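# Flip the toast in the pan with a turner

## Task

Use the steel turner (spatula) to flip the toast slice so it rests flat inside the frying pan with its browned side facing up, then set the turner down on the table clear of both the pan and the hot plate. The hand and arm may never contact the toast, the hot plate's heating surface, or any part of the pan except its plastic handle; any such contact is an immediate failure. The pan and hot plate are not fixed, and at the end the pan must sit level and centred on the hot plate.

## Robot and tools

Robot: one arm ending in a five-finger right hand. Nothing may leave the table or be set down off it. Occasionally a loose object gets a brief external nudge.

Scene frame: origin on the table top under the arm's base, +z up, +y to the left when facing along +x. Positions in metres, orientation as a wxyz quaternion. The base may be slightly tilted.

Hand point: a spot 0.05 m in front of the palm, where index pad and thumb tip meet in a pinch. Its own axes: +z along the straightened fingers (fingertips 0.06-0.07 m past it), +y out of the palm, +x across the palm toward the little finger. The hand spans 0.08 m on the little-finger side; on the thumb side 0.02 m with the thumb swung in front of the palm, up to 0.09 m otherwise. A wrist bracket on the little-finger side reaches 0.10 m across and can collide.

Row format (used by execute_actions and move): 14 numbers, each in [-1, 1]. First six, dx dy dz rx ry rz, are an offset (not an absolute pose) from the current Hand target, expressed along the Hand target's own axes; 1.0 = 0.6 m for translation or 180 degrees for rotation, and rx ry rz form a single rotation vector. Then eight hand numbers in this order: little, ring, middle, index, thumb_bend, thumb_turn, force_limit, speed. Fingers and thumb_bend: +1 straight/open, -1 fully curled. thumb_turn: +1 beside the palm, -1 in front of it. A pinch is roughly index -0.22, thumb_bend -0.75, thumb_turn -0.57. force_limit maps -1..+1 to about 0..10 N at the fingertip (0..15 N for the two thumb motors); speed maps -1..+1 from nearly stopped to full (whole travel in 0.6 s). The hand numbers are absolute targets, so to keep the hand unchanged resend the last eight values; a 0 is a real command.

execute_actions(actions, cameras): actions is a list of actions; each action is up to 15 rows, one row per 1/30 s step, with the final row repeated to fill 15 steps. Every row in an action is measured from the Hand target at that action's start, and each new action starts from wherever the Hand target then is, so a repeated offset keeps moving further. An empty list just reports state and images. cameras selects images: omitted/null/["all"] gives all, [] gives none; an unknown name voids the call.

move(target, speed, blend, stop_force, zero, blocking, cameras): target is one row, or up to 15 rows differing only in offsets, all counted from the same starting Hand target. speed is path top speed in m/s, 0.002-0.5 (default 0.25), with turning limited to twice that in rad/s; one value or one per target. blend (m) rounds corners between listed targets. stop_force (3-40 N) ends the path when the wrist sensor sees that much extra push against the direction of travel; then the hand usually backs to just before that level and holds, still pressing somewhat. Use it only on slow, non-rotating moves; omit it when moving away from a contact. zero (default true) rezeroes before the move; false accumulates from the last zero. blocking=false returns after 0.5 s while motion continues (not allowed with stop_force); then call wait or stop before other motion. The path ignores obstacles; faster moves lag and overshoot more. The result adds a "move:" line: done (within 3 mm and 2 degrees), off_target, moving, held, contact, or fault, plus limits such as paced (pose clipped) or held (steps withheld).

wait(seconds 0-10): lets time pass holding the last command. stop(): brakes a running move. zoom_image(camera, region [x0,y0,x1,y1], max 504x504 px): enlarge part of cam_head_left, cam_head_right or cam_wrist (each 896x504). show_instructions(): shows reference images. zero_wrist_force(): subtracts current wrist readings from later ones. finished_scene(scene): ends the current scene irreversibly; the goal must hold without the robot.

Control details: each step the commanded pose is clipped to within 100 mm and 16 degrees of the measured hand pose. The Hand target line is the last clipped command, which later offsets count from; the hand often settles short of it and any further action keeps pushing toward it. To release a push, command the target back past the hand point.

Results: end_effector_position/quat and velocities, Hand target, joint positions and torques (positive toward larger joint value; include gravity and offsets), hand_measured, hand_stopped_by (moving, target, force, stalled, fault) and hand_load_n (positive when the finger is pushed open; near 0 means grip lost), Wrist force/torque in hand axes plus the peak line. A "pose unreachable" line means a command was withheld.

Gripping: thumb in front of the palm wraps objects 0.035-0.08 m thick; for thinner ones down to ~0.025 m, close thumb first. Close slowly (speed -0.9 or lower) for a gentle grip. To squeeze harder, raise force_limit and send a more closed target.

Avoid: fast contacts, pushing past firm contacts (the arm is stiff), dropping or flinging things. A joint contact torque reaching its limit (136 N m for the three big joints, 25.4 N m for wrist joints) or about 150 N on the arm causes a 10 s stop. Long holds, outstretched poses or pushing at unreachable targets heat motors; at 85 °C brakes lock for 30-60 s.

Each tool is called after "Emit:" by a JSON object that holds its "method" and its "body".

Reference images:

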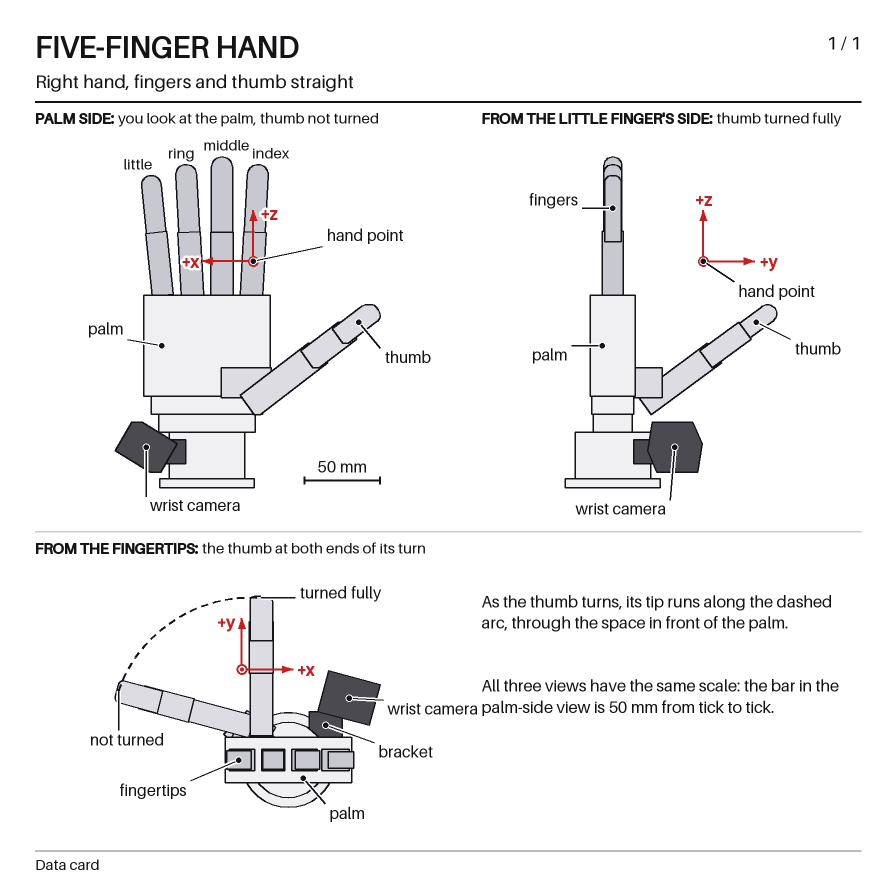

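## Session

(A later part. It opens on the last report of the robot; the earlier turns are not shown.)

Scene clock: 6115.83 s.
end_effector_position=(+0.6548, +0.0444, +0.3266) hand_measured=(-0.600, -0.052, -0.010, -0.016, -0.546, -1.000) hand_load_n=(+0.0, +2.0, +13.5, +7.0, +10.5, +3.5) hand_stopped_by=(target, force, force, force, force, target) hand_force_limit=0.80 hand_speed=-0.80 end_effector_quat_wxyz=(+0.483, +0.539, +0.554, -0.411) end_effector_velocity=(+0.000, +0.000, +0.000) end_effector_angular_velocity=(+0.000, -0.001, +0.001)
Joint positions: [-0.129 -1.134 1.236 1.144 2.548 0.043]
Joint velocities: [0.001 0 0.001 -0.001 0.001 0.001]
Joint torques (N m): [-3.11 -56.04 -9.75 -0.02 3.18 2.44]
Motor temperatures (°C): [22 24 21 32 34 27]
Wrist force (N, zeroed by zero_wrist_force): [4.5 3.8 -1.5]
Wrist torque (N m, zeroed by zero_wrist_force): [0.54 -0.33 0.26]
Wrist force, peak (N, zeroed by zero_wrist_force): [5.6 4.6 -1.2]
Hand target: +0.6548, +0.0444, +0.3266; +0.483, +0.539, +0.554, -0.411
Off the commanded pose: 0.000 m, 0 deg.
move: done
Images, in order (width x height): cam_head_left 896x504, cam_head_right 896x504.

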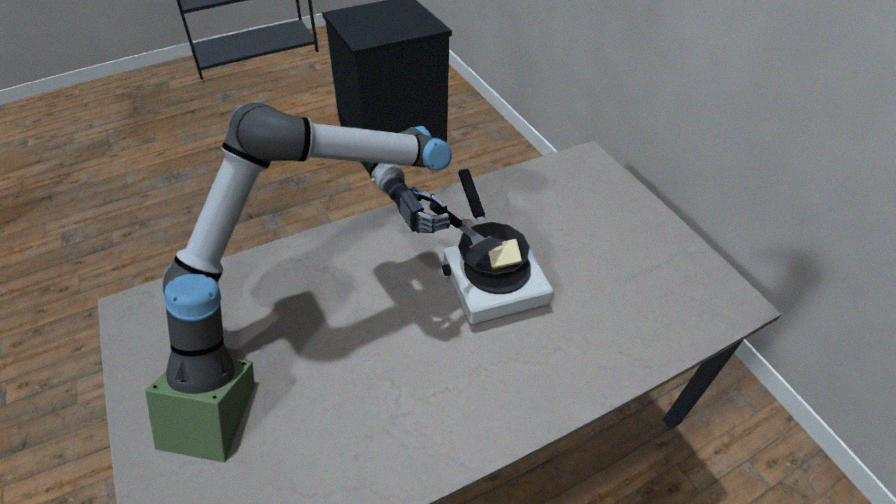

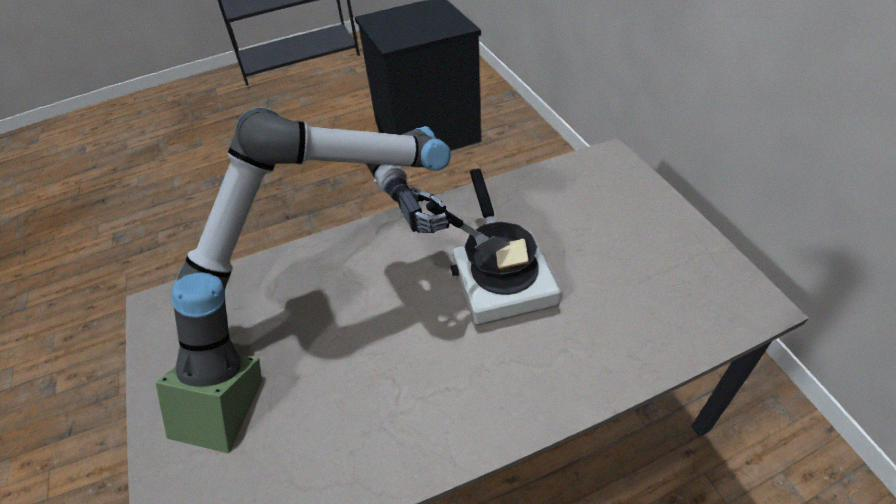

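Emit:
{"method": "move", "body": {"target": [0.0006,0.0334,0.0062,0,0,0,-0.6,-0.6,-0.6,-0.6,-1,-1,0.8,-0.8], "speed": 0.015, "stop_force": 4, "cameras": ["cam_head_left","cam_head_right"]}}

Emit:
{"method": "zoom_image", "body": {"camera": "cam_head_right", "region": [455, 200, 555, 290]}}

Emit:
{"method": "zoom_image", "body": {"camera": "cam_head_left", "region": [440, 200, 540, 290]}}

Scene clock: 6122.90 s.
end_effector_position=(+0.6751, +0.0424, +0.3268) hand_measured=(-0.600, -0.052, -0.010, -0.016, -0.546, -1.000) hand_load_n=(+0.0, +2.5, +14.5, +6.5, +10.5, +3.0) hand_stopped_by=(target, force, force, force, force, target) hand_force_limit=0.80 hand_speed=-0.80 end_effector_quat_wxyz=(+0.483, +0.539, +0.554, -0.411) end_effector_velocity=(+0.000, +0.000, +0.000) end_effector_angular_velocity=(+0.000, +0.000, +0.000)
Joint positions: [-0.136 -1.089 1.155 1.171 2.546 0.031]
Joint velocities: [0 0 0 0 0 -0.001]
Joint torques (N m): [-4.72 -57.48 -10.73 -0.15 1.9 1.98]
Motor temperatures (°C): [22 24 21 32 34 27]
Wrist force (N, zeroed by zero_wrist_force): [4.3 3.7 -0.9]
Wrist torque (N m, zeroed by zero_wrist_force): [0.51 -0.29 0.26]
Wrist force, peak (N, zeroed by zero_wrist_force): [4.8 4.1 -1.6]
Hand target: +0.6751, +0.0424, +0.3268; +0.483, +0.539, +0.554, -0.411
Off the commanded pose: 0.000 m, 0 deg.
move: done
Images, in order (width x height): cam_head_left 896x504, cam_head_right 896x504.

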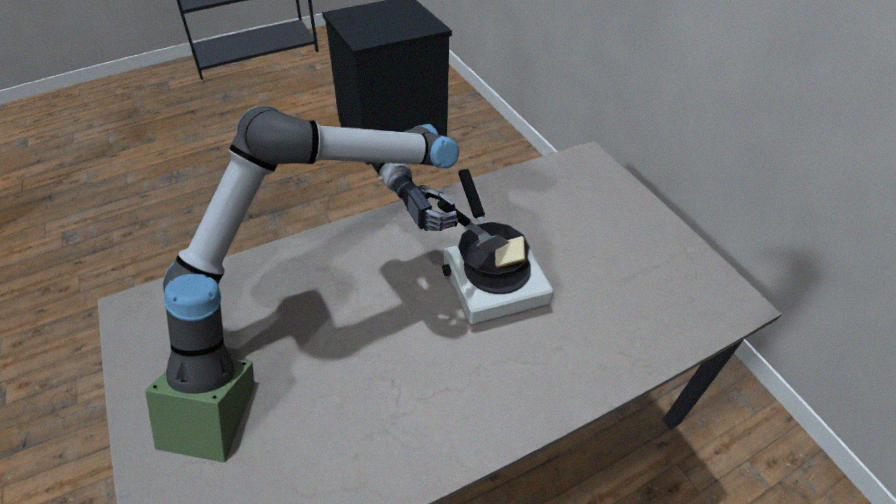

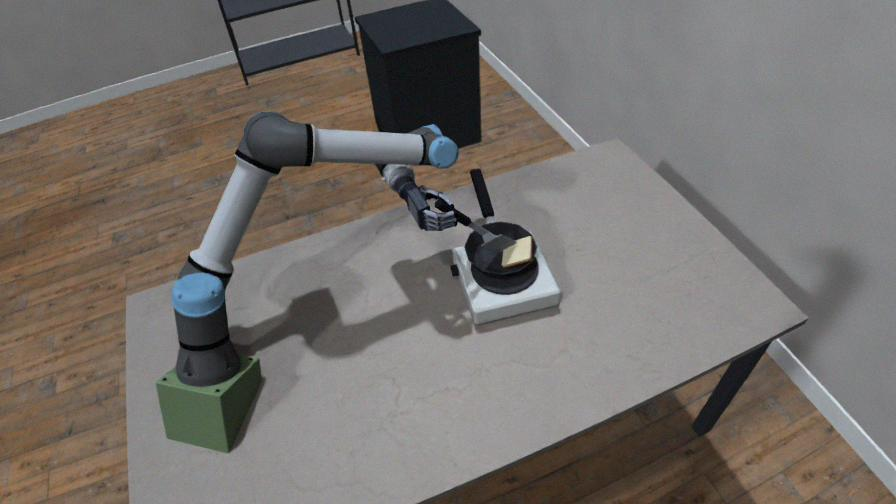

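Scaled by 5.040.

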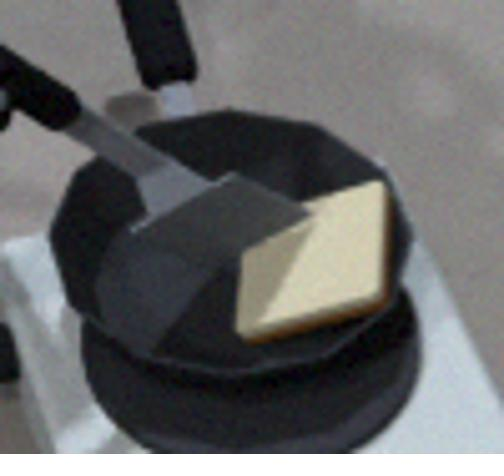

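Scaled by 5.040.

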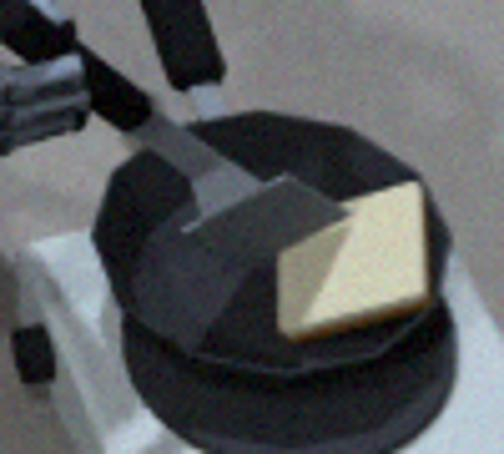

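Emit:
{"method": "move", "body": {"target": [0.0004,0.0166,0.0031,0,0,0,-0.6,-0.6,-0.6,-0.6,-1,-1,0.8,-0.8], "speed": 0.012, "stop_force": 4, "cameras": ["cam_head_left","cam_head_right"]}}

Emit:
{"method": "zoom_image", "body": {"camera": "cam_head_right", "region": [455, 200, 555, 290]}}

Emit:
{"method": "zoom_image", "body": {"camera": "cam_head_left", "region": [440, 200, 540, 290]}}

Scene clock: 6127.83 s.
end_effector_position=(+0.6852, +0.0414, +0.3269) hand_measured=(-0.600, -0.052, -0.010, -0.016, -0.546, -1.000) hand_load_n=(+0.0, +3.0, +14.0, +6.0, +11.0, +3.0) hand_stopped_by=(target, force, force, force, force, target) hand_force_limit=0.80 hand_speed=-0.80 end_effector_quat_wxyz=(+0.483, +0.539, +0.554, -0.411) end_effector_velocity=(+0.000, +0.000, +0.001) end_effector_angular_velocity=(+0.000, -0.003, +0.001)
Joint positions: [-0.139 -1.065 1.112 1.185 2.545 0.026]
Joint velocities: [0 0 -0.001 -0.001 0.001 0.001]
Joint torques (N m): [-6.47 -59.05 -10.44 0.01 1.89 1.83]
Motor temperatures (°C): [22 24 21 32 34 27]
Wrist force (N, zeroed by zero_wrist_force): [4.6 3.5 -1.1]
Wrist torque (N m, zeroed by zero_wrist_force): [0.51 -0.32 0.21]
Wrist force, peak (N, zeroed by zero_wrist_force): [4.8 3.9 -1.2]
Hand target: +0.6852, +0.0415, +0.3269; +0.483, +0.539, +0.554, -0.411
Off the commanded pose: 0.000 m, 0 deg.
move: done
Images, in order (width x height): cam_head_left 896x504, cam_head_right 896x504.

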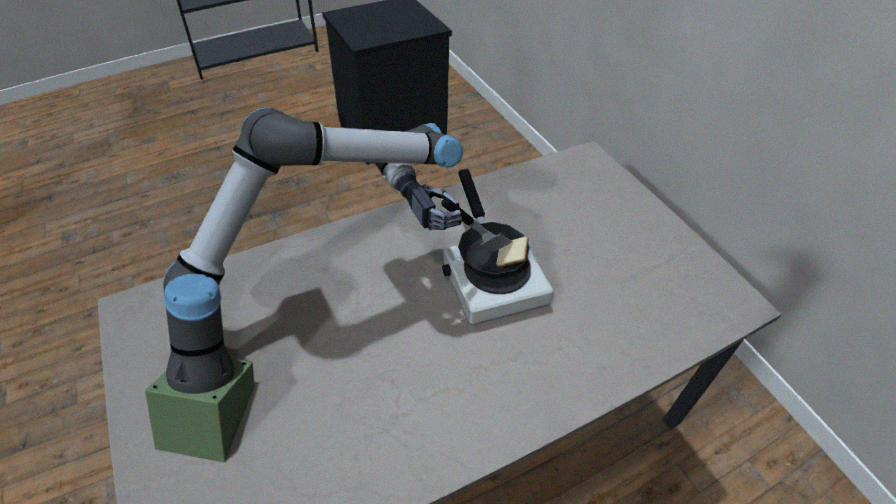

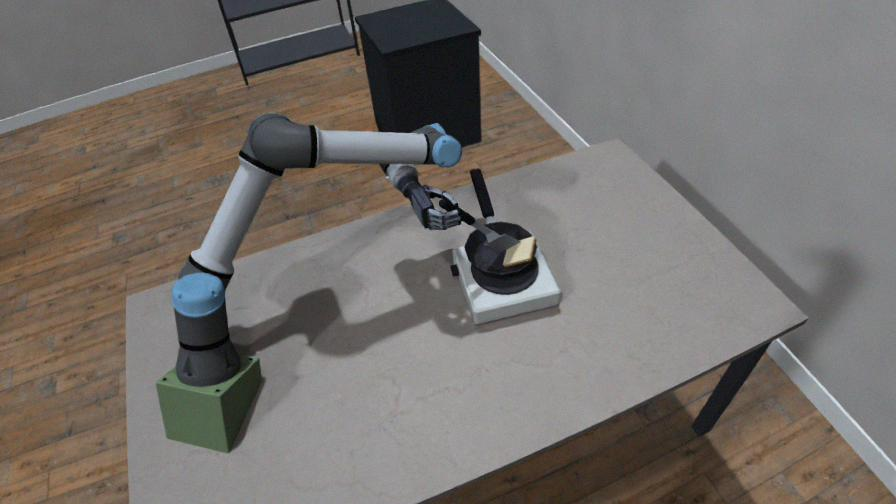

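Scaled by 5.040.

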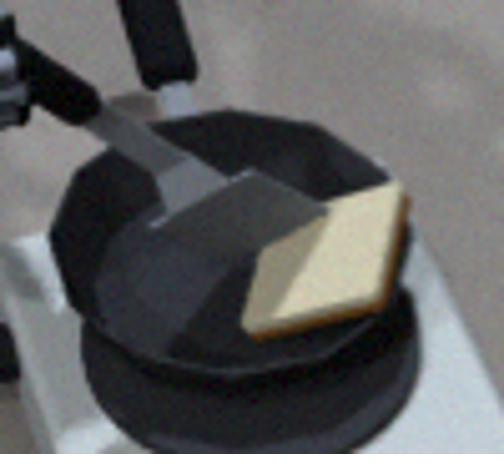

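Scaled by 5.040.

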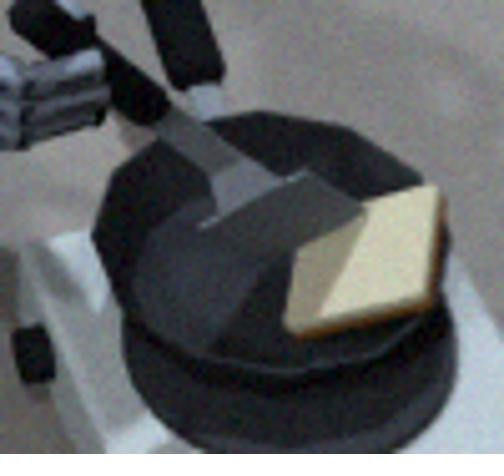

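Emit:
{"method": "move", "body": {"target": [-0.003,-0.0332,-0.0015,0,0,0,-0.6,-0.6,-0.6,-0.6,-1,-1,0.8,-0.8], "speed": 0.008, "cameras": ["cam_head_left","cam_head_right"]}}

Emit:
{"method": "zoom_image", "body": {"camera": "cam_head_right", "region": [455, 200, 555, 290]}}

Emit:
{"method": "zoom_image", "body": {"camera": "cam_head_left", "region": [440, 200, 540, 290]}}

Scene clock: 6133.27 s.
end_effector_position=(+0.6651, +0.0404, +0.3276) hand_measured=(-0.600, -0.052, -0.010, -0.016, -0.546, -1.000) hand_load_n=(+0.0, +3.5, +14.5, +5.5, +11.5, +2.5) hand_stopped_by=(target, force, force, force, force, target) hand_force_limit=0.80 hand_speed=-0.80 end_effector_quat_wxyz=(+0.483, +0.539, +0.554, -0.411) end_effector_velocity=(+0.001, +0.000, +0.000) end_effector_angular_velocity=(+0.000, +0.000, +0.002)
Joint positions: [-0.139 -1.114 1.199 1.148 2.545 0.026]
Joint velocities: [0.001 0.001 -0.002 -0.001 0 -0.002]
Joint torques (N m): [-4.21 -41.18 -23.61 1.45 3.47 1.75]
Motor temperatures (°C): [22 24 21 32 34 27]
Wrist force (N, zeroed by zero_wrist_force): [5.3 4.3 -1.2]
Wrist torque (N m, zeroed by zero_wrist_force): [0.64 -0.39 0.24]
Wrist force, peak (N, zeroed by zero_wrist_force): [5.4 4.2 -1.2]
Hand target: +0.6652, +0.0404, +0.3275; +0.483, +0.539, +0.554, -0.411
Off the commanded pose: 0.000 m, 0 deg.
move: done
Images, in order (width x height): cam_head_left 896x504, cam_head_right 896x504.

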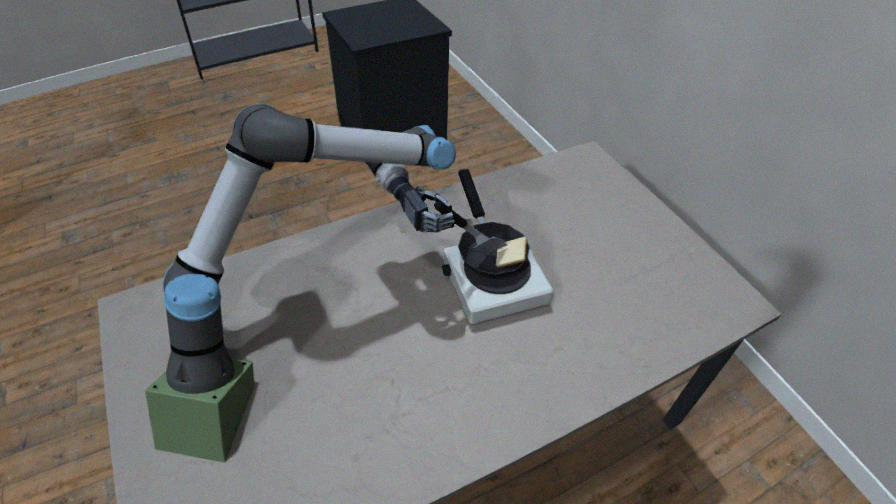

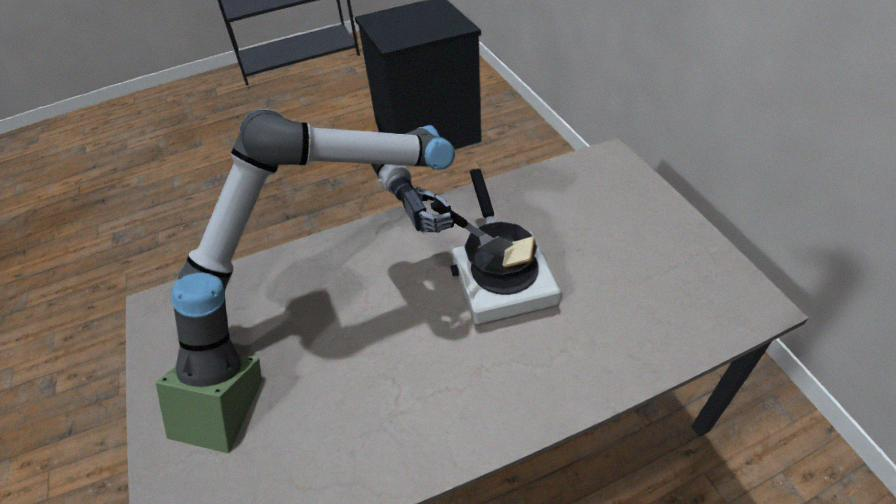

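Scaled by 5.040.

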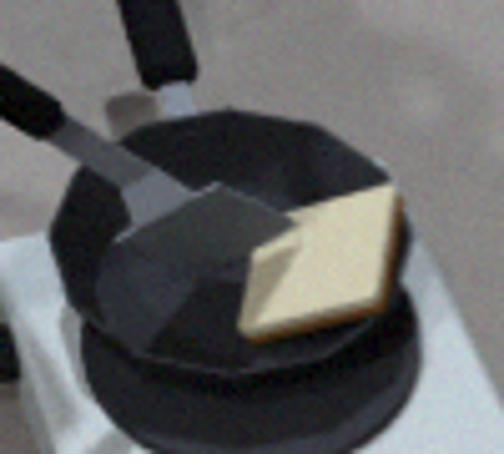

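Scaled by 5.040.

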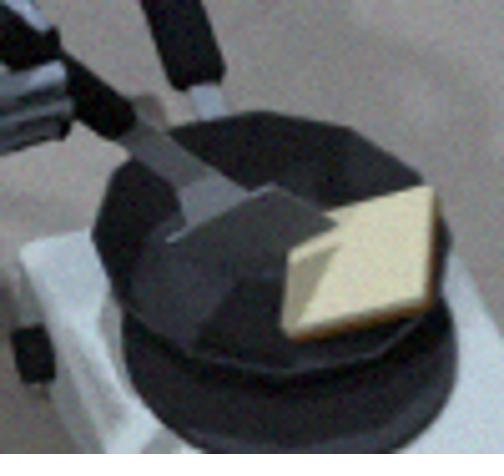

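Emit:
{"method": "move", "body": {"target": [[-0.0266,-0.0237,-0.0023,0,0,0,-0.6,-0.6,-0.6,-0.6,-1,-1,0.8,-0.8],[-0.1852,-0.0238,-0.017,0,0,0,-0.6,-0.6,-0.6,-0.6,-1,-1,0.8,-0.8]], "speed": [0.02,0.1], "blend": 0.005, "cameras": ["cam_head_left","cam_head_right"]}}

Emit:
{"method": "zoom_image", "body": {"camera": "cam_head_right", "region": [455, 200, 555, 290]}}

Emit:
{"method": "zoom_image", "body": {"camera": "cam_head_left", "region": [440, 200, 540, 290]}}

Scene clock: 6142.10 s.
end_effector_position=(+0.6446, +0.0270, +0.4374) hand_measured=(-0.600, -0.052, -0.010, -0.016, -0.546, -1.000) hand_load_n=(+0.0, +3.5, +14.5, +5.5, +12.0, +2.5) hand_stopped_by=(target, force, force, force, force, target) hand_force_limit=0.80 hand_speed=-0.80 end_effector_quat_wxyz=(+0.483, +0.539, +0.554, -0.411) end_effector_velocity=(+0.000, +0.000, +0.000) end_effector_angular_velocity=(+0.000, +0.001, +0.000)
Joint positions: [-0.264 -1.285 1.18 1.178 2.494 -0.17]
Joint velocities: [-0.001 0 -0.001 0.001 0 -0.001]
Joint torques (N m): [-8.58 -27.81 -15.16 -0.54 3.82 1.34]
Motor temperatures (°C): [22 24 21 32 34 27]
Wrist force (N, zeroed by zero_wrist_force): [4.9 3.9 -1.3]
Wrist torque (N m, zeroed by zero_wrist_force): [0.58 -0.29 0.19]
Wrist force, peak (N, zeroed by zero_wrist_force): [5.7 4.6 -1.1]
Hand target: +0.6446, +0.0270, +0.4373; +0.483, +0.539, +0.554, -0.411
Off the commanded pose: 0.000 m, 0 deg.
move: done
Images, in order (width x height): cam_head_left 896x504, cam_head_right 896x504.

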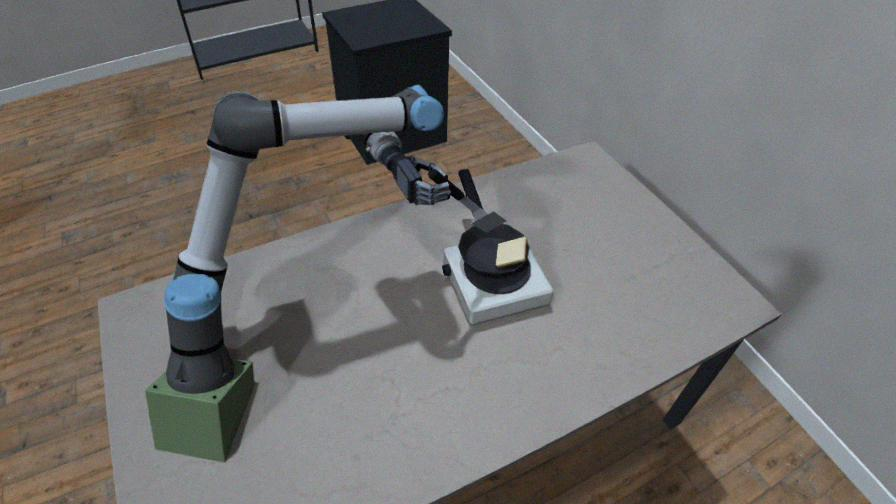

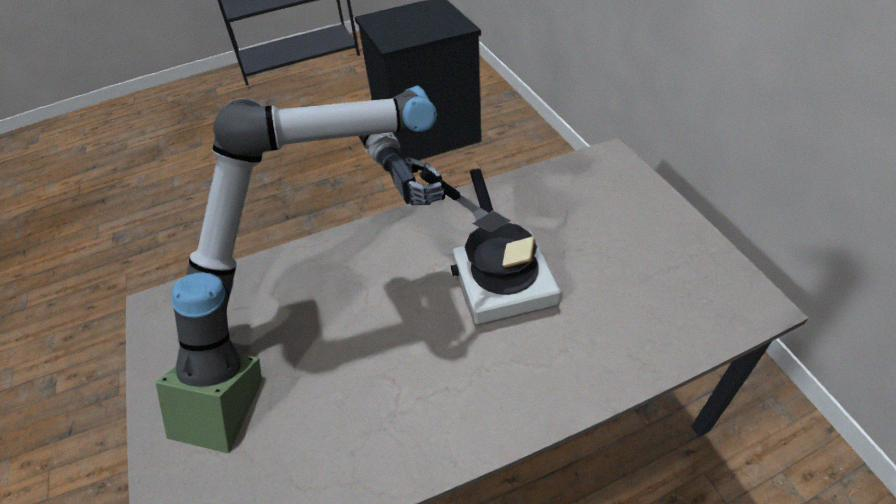

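Scaled by 5.040.

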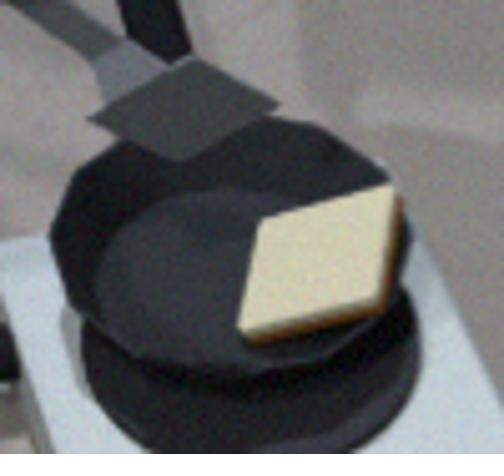

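Scaled by 5.040.

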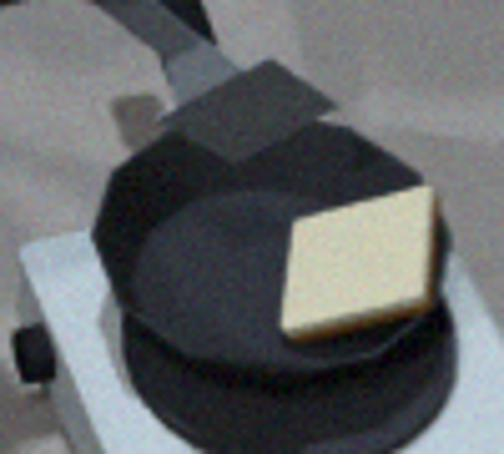

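Emit:
{"method": "move", "body": {"target": [[-0.1789,0.0788,0.2221,-0.0086,0.068,-0.0836,-0.6,-0.6,-0.6,-0.6,-1,-1,0.8,-0.8],[-0.0259,0.1758,0.4163,-0.0171,0.1359,-0.1671,-0.6,-0.6,-0.6,-0.6,-1,-1,0.8,-0.8]], "speed": [0.12,0.1], "blend": 0.03, "cameras": ["cam_head_left","cam_head_right","cam_wrist"]}}

Emit:
{"method": "zoom_image", "body": {"camera": "cam_head_right", "region": [455, 200, 555, 290]}}

Emit:
{"method": "zoom_image", "body": {"camera": "cam_head_left", "region": [440, 200, 540, 290]}}

Scene clock: 6161.57 s.
end_effector_position=(+0.7713, -0.2115, +0.4104) hand_measured=(-0.600, -0.052, -0.010, -0.016, -0.546, -1.000) hand_load_n=(+0.0, +4.0, +15.5, +4.5, +12.5, +2.5) hand_stopped_by=(target, force, force, force, force, target) hand_force_limit=0.80 hand_speed=-0.80 end_effector_quat_wxyz=(+0.247, +0.439, +0.773, -0.385) end_effector_velocity=(+0.001, +0.000, +0.000) end_effector_angular_velocity=(-0.002, -0.002, +0.002)
Joint positions: [-0.767 -0.734 0.248 1.509 1.86 -1.097]
Joint velocities: [0.001 -0.001 0.003 -0.005 0 0]
Joint torques (N m): [-16.41 -57.36 -8.07 -0.8 2.09 0.89]
Motor temperatures (°C): [22 24 21 32 34 27]
Wrist force (N, zeroed by zero_wrist_force): [4.3 5.6 0.1]
Wrist torque (N m, zeroed by zero_wrist_force): [0.65 -0.41 0.37]
Wrist force, peak (N, zeroed by zero_wrist_force): [6.4 3.9 -2.0]
Hand target: +0.7714, -0.2114, +0.4104; +0.247, +0.439, +0.773, -0.385
Off the commanded pose: 0.000 m, 0 deg.
move: done
camera_calibration:
cam_wrist: T_world_to_cam=[[0.688517, 0.454505, -0.565128, -0.209141], [0.568821, 0.144946, 0.809588, -0.739924], [0.449875, -0.878872, -0.158735, -0.35415], [0, 0, 0, 1]] pos_world=[0.724205, -0.108948, 0.424627]

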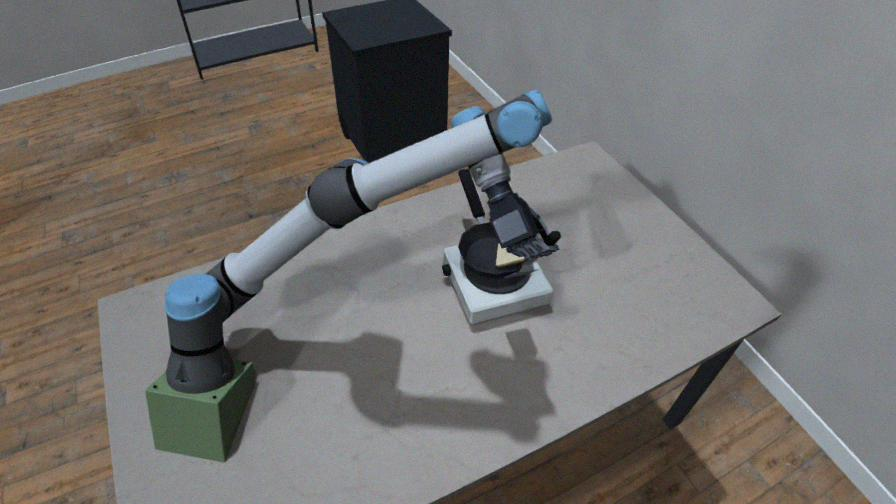

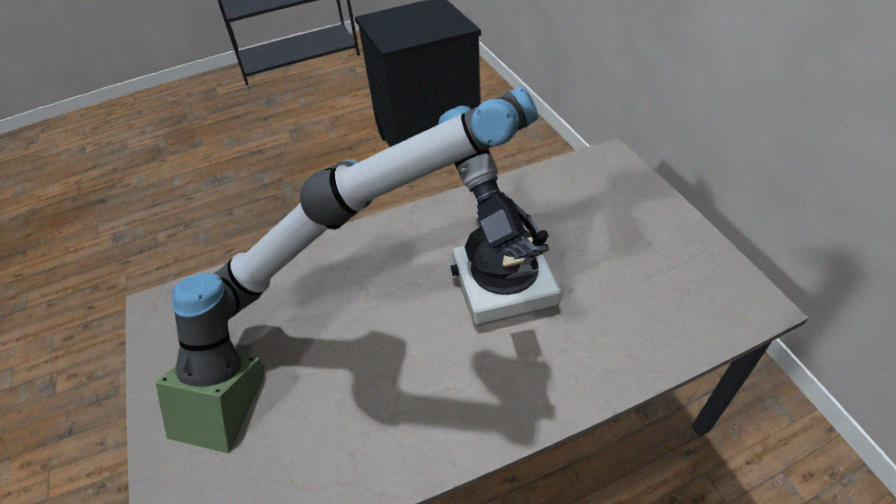

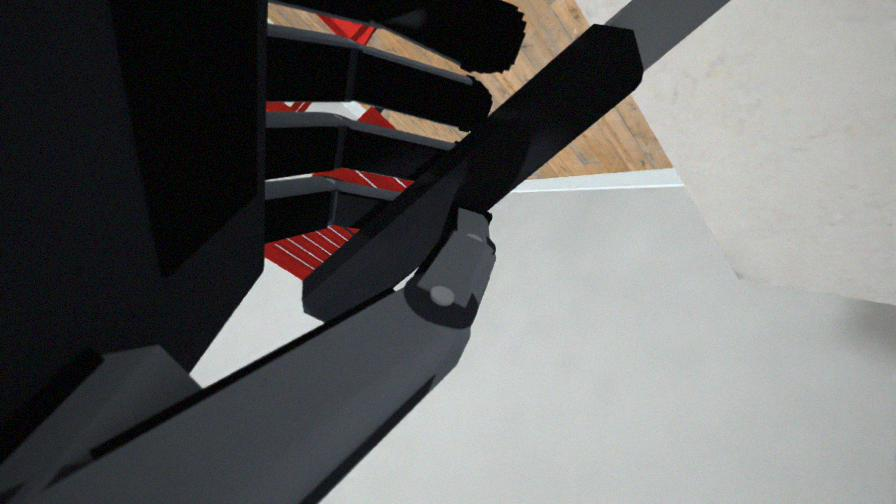

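Scaled by 5.040.

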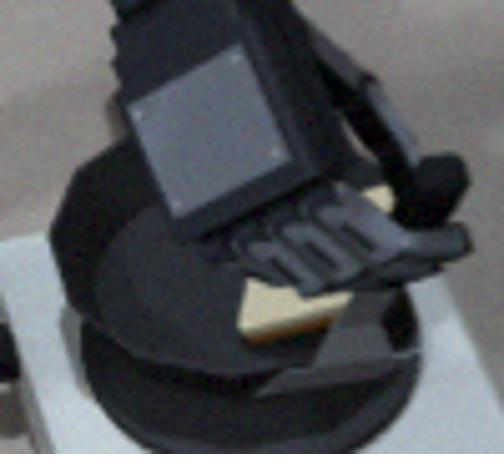

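Scaled by 5.040.

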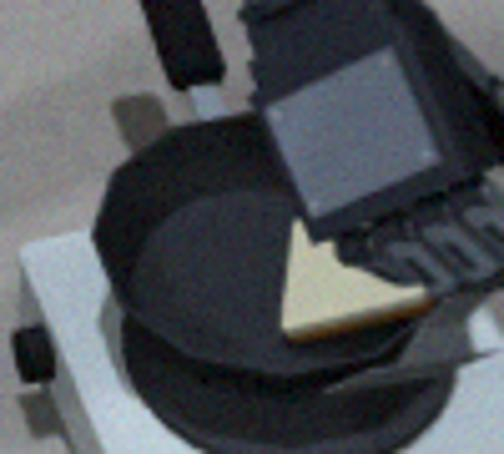

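Emit:
{"method": "zoom_image", "body": {"camera": "cam_head_right", "region": [500, 235, 550, 285]}}

Emit:
{"method": "zoom_image", "body": {"camera": "cam_head_left", "region": [498, 235, 548, 285]}}

Scaled by 10.080.

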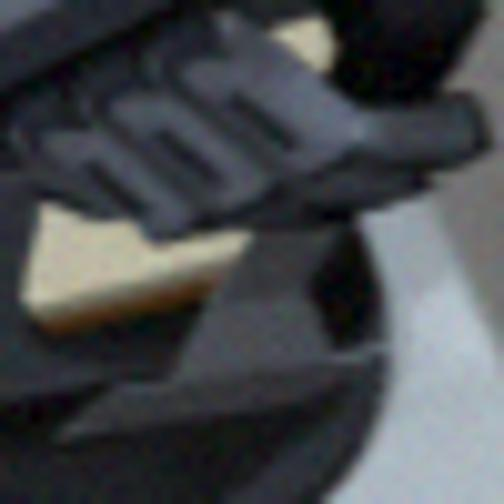

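Scaled by 10.080.

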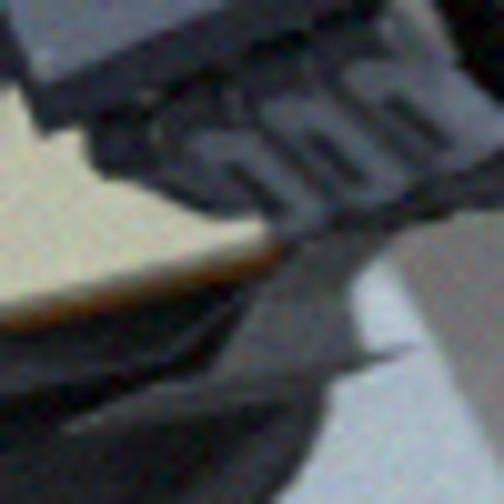

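Emit:
{"method": "move", "body": {"target": [0.0873,0.0878,-0.0635,-0.0365,-0.0252,0.0029,-0.6,-0.6,-0.6,-0.6,-1,-1,0.8,-0.8], "speed": 0.08, "cameras": ["cam_head_left","cam_head_right"]}}

Emit:
{"method": "zoom_image", "body": {"camera": "cam_head_right", "region": [490, 235, 550, 285]}}

Emit:
{"method": "zoom_image", "body": {"camera": "cam_head_left", "region": [488, 235, 548, 285]}}

Scene clock: 6200.90 s.
end_effector_position=(+0.7898, -0.1381, +0.3752) hand_measured=(-0.600, -0.052, -0.010, -0.016, -0.546, -1.000) hand_load_n=(+0.0, +4.0, +15.5, +4.5, +12.5, +2.0) hand_stopped_by=(target, force, force, force, force, target) hand_force_limit=0.80 hand_speed=-0.80 end_effector_quat_wxyz=(+0.304, +0.412, +0.781, -0.356) end_effector_velocity=(+0.001, +0.000, +0.001) end_effector_angular_velocity=(+0.000, -0.004, +0.001)
Joint positions: [-0.654 -0.945 0.653 1.211 1.862 -1.028]
Joint velocities: [0 0 -0.002 -0.001 -0.001 0.002]
Joint torques (N m): [-21.27 -32.99 -14.47 2.18 0.15 -2.04]
Motor temperatures (°C): [22 24 21 32 34 27]
Wrist force (N, zeroed by zero_wrist_force): [4.6 5.3 0.4]
Wrist torque (N m, zeroed by zero_wrist_force): [0.62 -0.47 0.37]
Wrist force, peak (N, zeroed by zero_wrist_force): [5.4 6.0 -0.2]
Hand target: +0.7898, -0.1381, +0.3750; +0.304, +0.412, +0.782, -0.356
Off the commanded pose: 0.000 m, 0 deg.
move: done
Images, in order (width x height): cam_head_left 896x504, cam_head_right 896x504.

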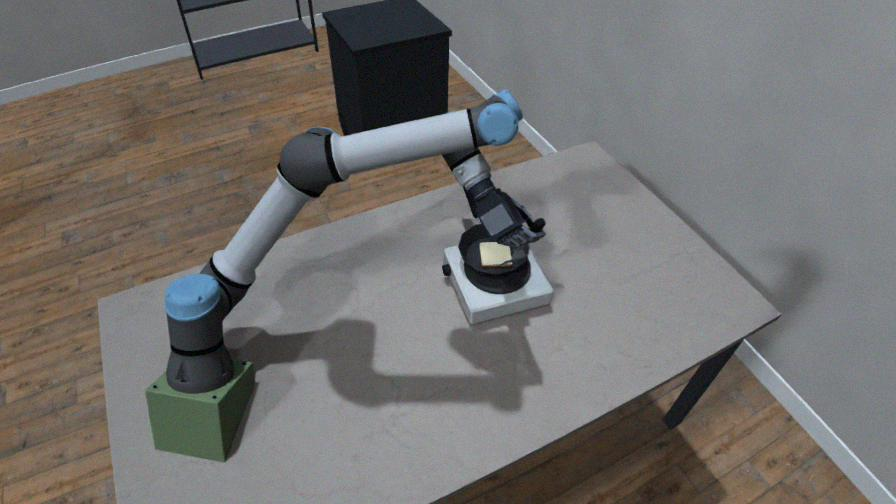

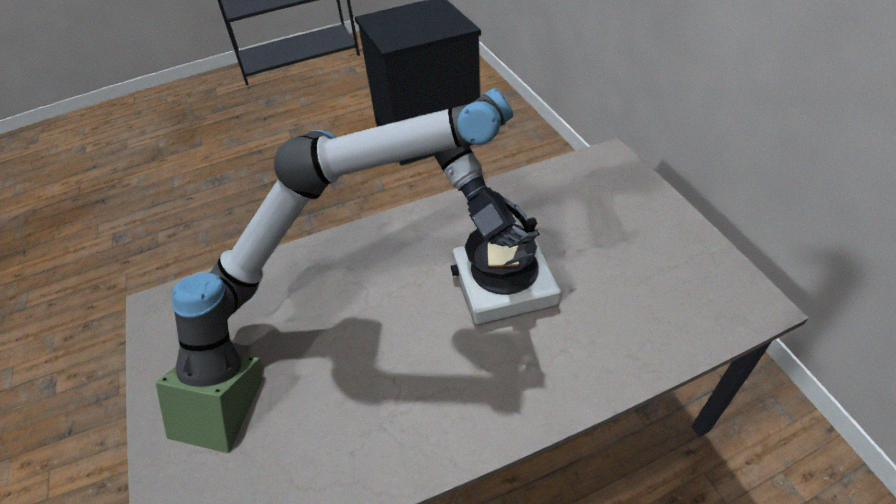

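Scaled by 8.400.

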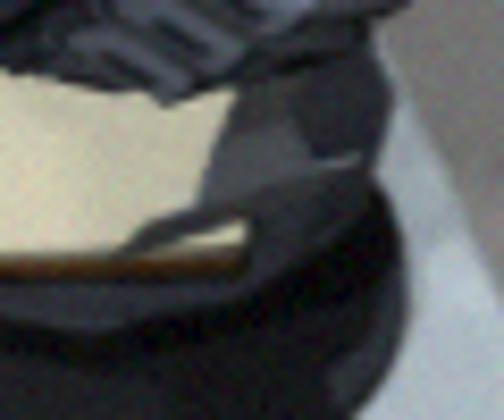

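Scaled by 8.400.

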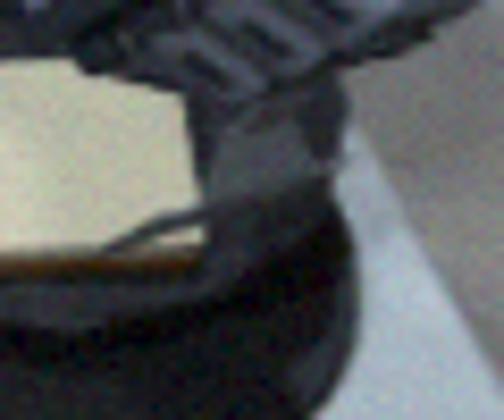

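Emit:
{"method": "zoom_image", "body": {"camera": "cam_head_right", "region": [455, 200, 555, 290]}}

Emit:
{"method": "zoom_image", "body": {"camera": "cam_head_left", "region": [440, 200, 540, 290]}}

Scaled by 5.040.

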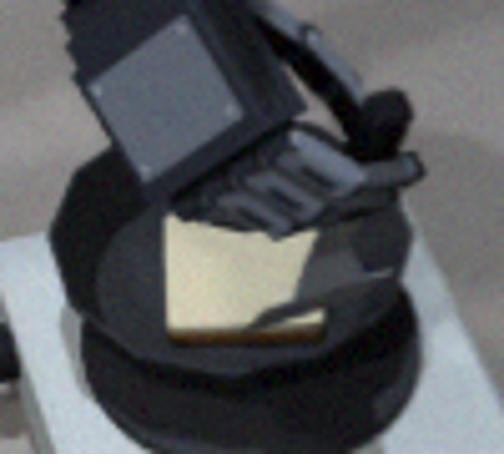

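Scaled by 5.040.

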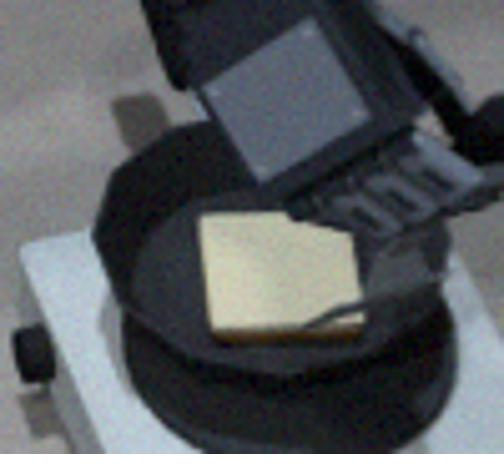

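Emit:
{"method": "move", "body": {"target": [-0.0825,-0.0928,0.0598,0.0365,0.0252,-0.0029,-0.6,-0.6,-0.6,-0.6,-1,-1,0.8,-0.8], "speed": 0.1, "cameras": []}}

Emit:
{"method": "move", "body": {"target": [[-0.0211,-0.0957,-0.2349,0.0086,-0.068,0.0836,-0.6,-0.6,-0.6,-0.6,-1,-1,0.8,-0.8],[0.2339,0.0003,-0.4614,0.0171,-0.1359,0.1671,-0.6,-0.6,-0.6,-0.6,-1,-1,0.8,-0.8]], "speed": 0.12, "blend": 0.03, "cameras": ["cam_head_left","cam_head_right"]}}

Emit:
{"method": "zoom_image", "body": {"camera": "cam_head_right", "region": [455, 200, 555, 290]}}

Scene clock: 6218.97 s.
end_effector_position=(+0.7718, -0.2109, +0.4097) hand_measured=(-0.600, -0.052, -0.010, -0.016, -0.546, -1.000) hand_load_n=(+0.0, +4.0, +15.0, +4.5, +13.0, +2.0) hand_stopped_by=(target, force, force, force, force, target) hand_force_limit=0.80 hand_speed=-0.80 end_effector_quat_wxyz=(+0.247, +0.439, +0.773, -0.385) end_effector_velocity=(+0.000, +0.000, +0.001) end_effector_angular_velocity=(-0.002, -0.003, +0.001)
Joint positions: [-0.765 -0.732 0.245 1.51 1.86 -1.095]
Joint velocities: [0 -0.002 0.001 -0.003 0 0.001]
Joint torques (N m): [-25.89 -59.11 -9.66 -0.84 2.43 1.73]
Motor temperatures (°C): [22 24 21 32 34 27]
Wrist force (N, zeroed by zero_wrist_force): [4.2 5.8 0.3]
Wrist torque (N m, zeroed by zero_wrist_force): [0.65 -0.42 0.38]
Wrist force, peak (N, zeroed by zero_wrist_force): [5.2 6.1 -0.1]
Hand target: +0.7718, -0.2108, +0.4099; +0.247, +0.439, +0.773, -0.385
Off the commanded pose: 0.000 m, 0 deg.
move: done
No camera images: "cameras" was empty.

Scene clock: 6222.67 s.
end_effector_position=(+0.6907, +0.0823, +0.4698) hand_measured=(-0.600, -0.052, -0.010, -0.016, -0.546, -1.000) hand_load_n=(+0.0, +3.0, +14.5, +5.0, +12.0, +2.5) hand_stopped_by=(target, force, force, force, force, target) hand_force_limit=0.80 hand_speed=-0.80 end_effector_quat_wxyz=(+0.483, +0.539, +0.554, -0.411) end_effector_velocity=(+0.000, +0.000, +0.001) end_effector_angular_velocity=(-0.001, -0.001, +0.000)
Joint positions: [-0.178 -1.129 0.825 1.484 2.531 -0.039]
Joint velocities: [0.001 -0.001 0 0.001 0.001 0.002]
Joint torques (N m): [-4.23 -57.9 -11.55 1.47 3.67 1.97]
Motor temperatures (°C): [22 24 21 32 34 27]
Wrist force (N, zeroed by zero_wrist_force): [5.3 4.0 -0.9]
Wrist torque (N m, zeroed by zero_wrist_force): [0.60 -0.37 0.26]
Wrist force, peak (N, zeroed by zero_wrist_force): [4.7 6.2 0.2]
Hand target: +0.6907, +0.0824, +0.4698; +0.483, +0.539, +0.554, -0.411
Off the commanded pose: 0.000 m, 0 deg.
move: done
Images, in order (width x height): cam_head_left 896x504, cam_head_right 896x504.

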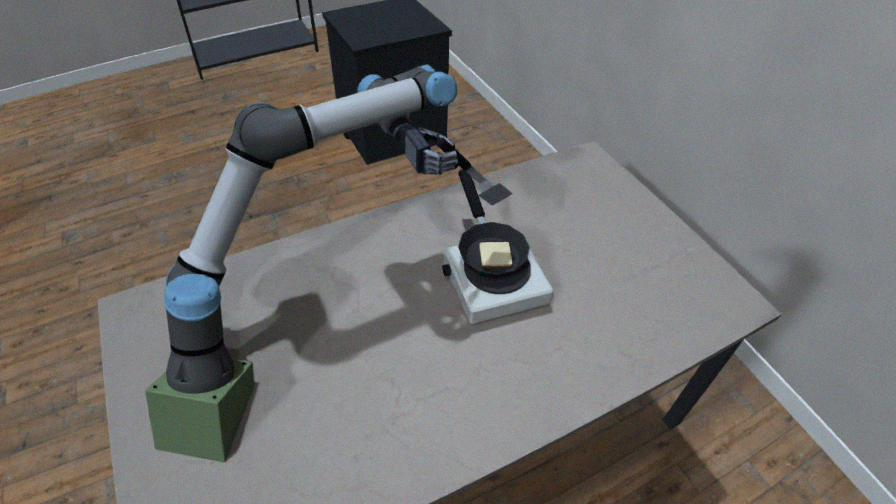

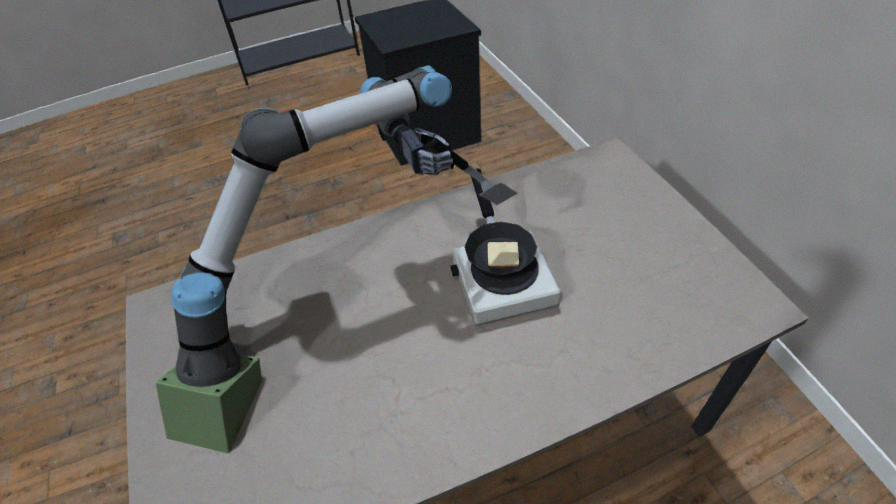

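Scaled by 5.040.

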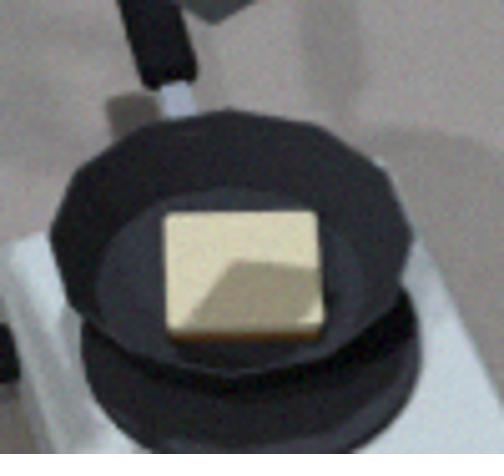

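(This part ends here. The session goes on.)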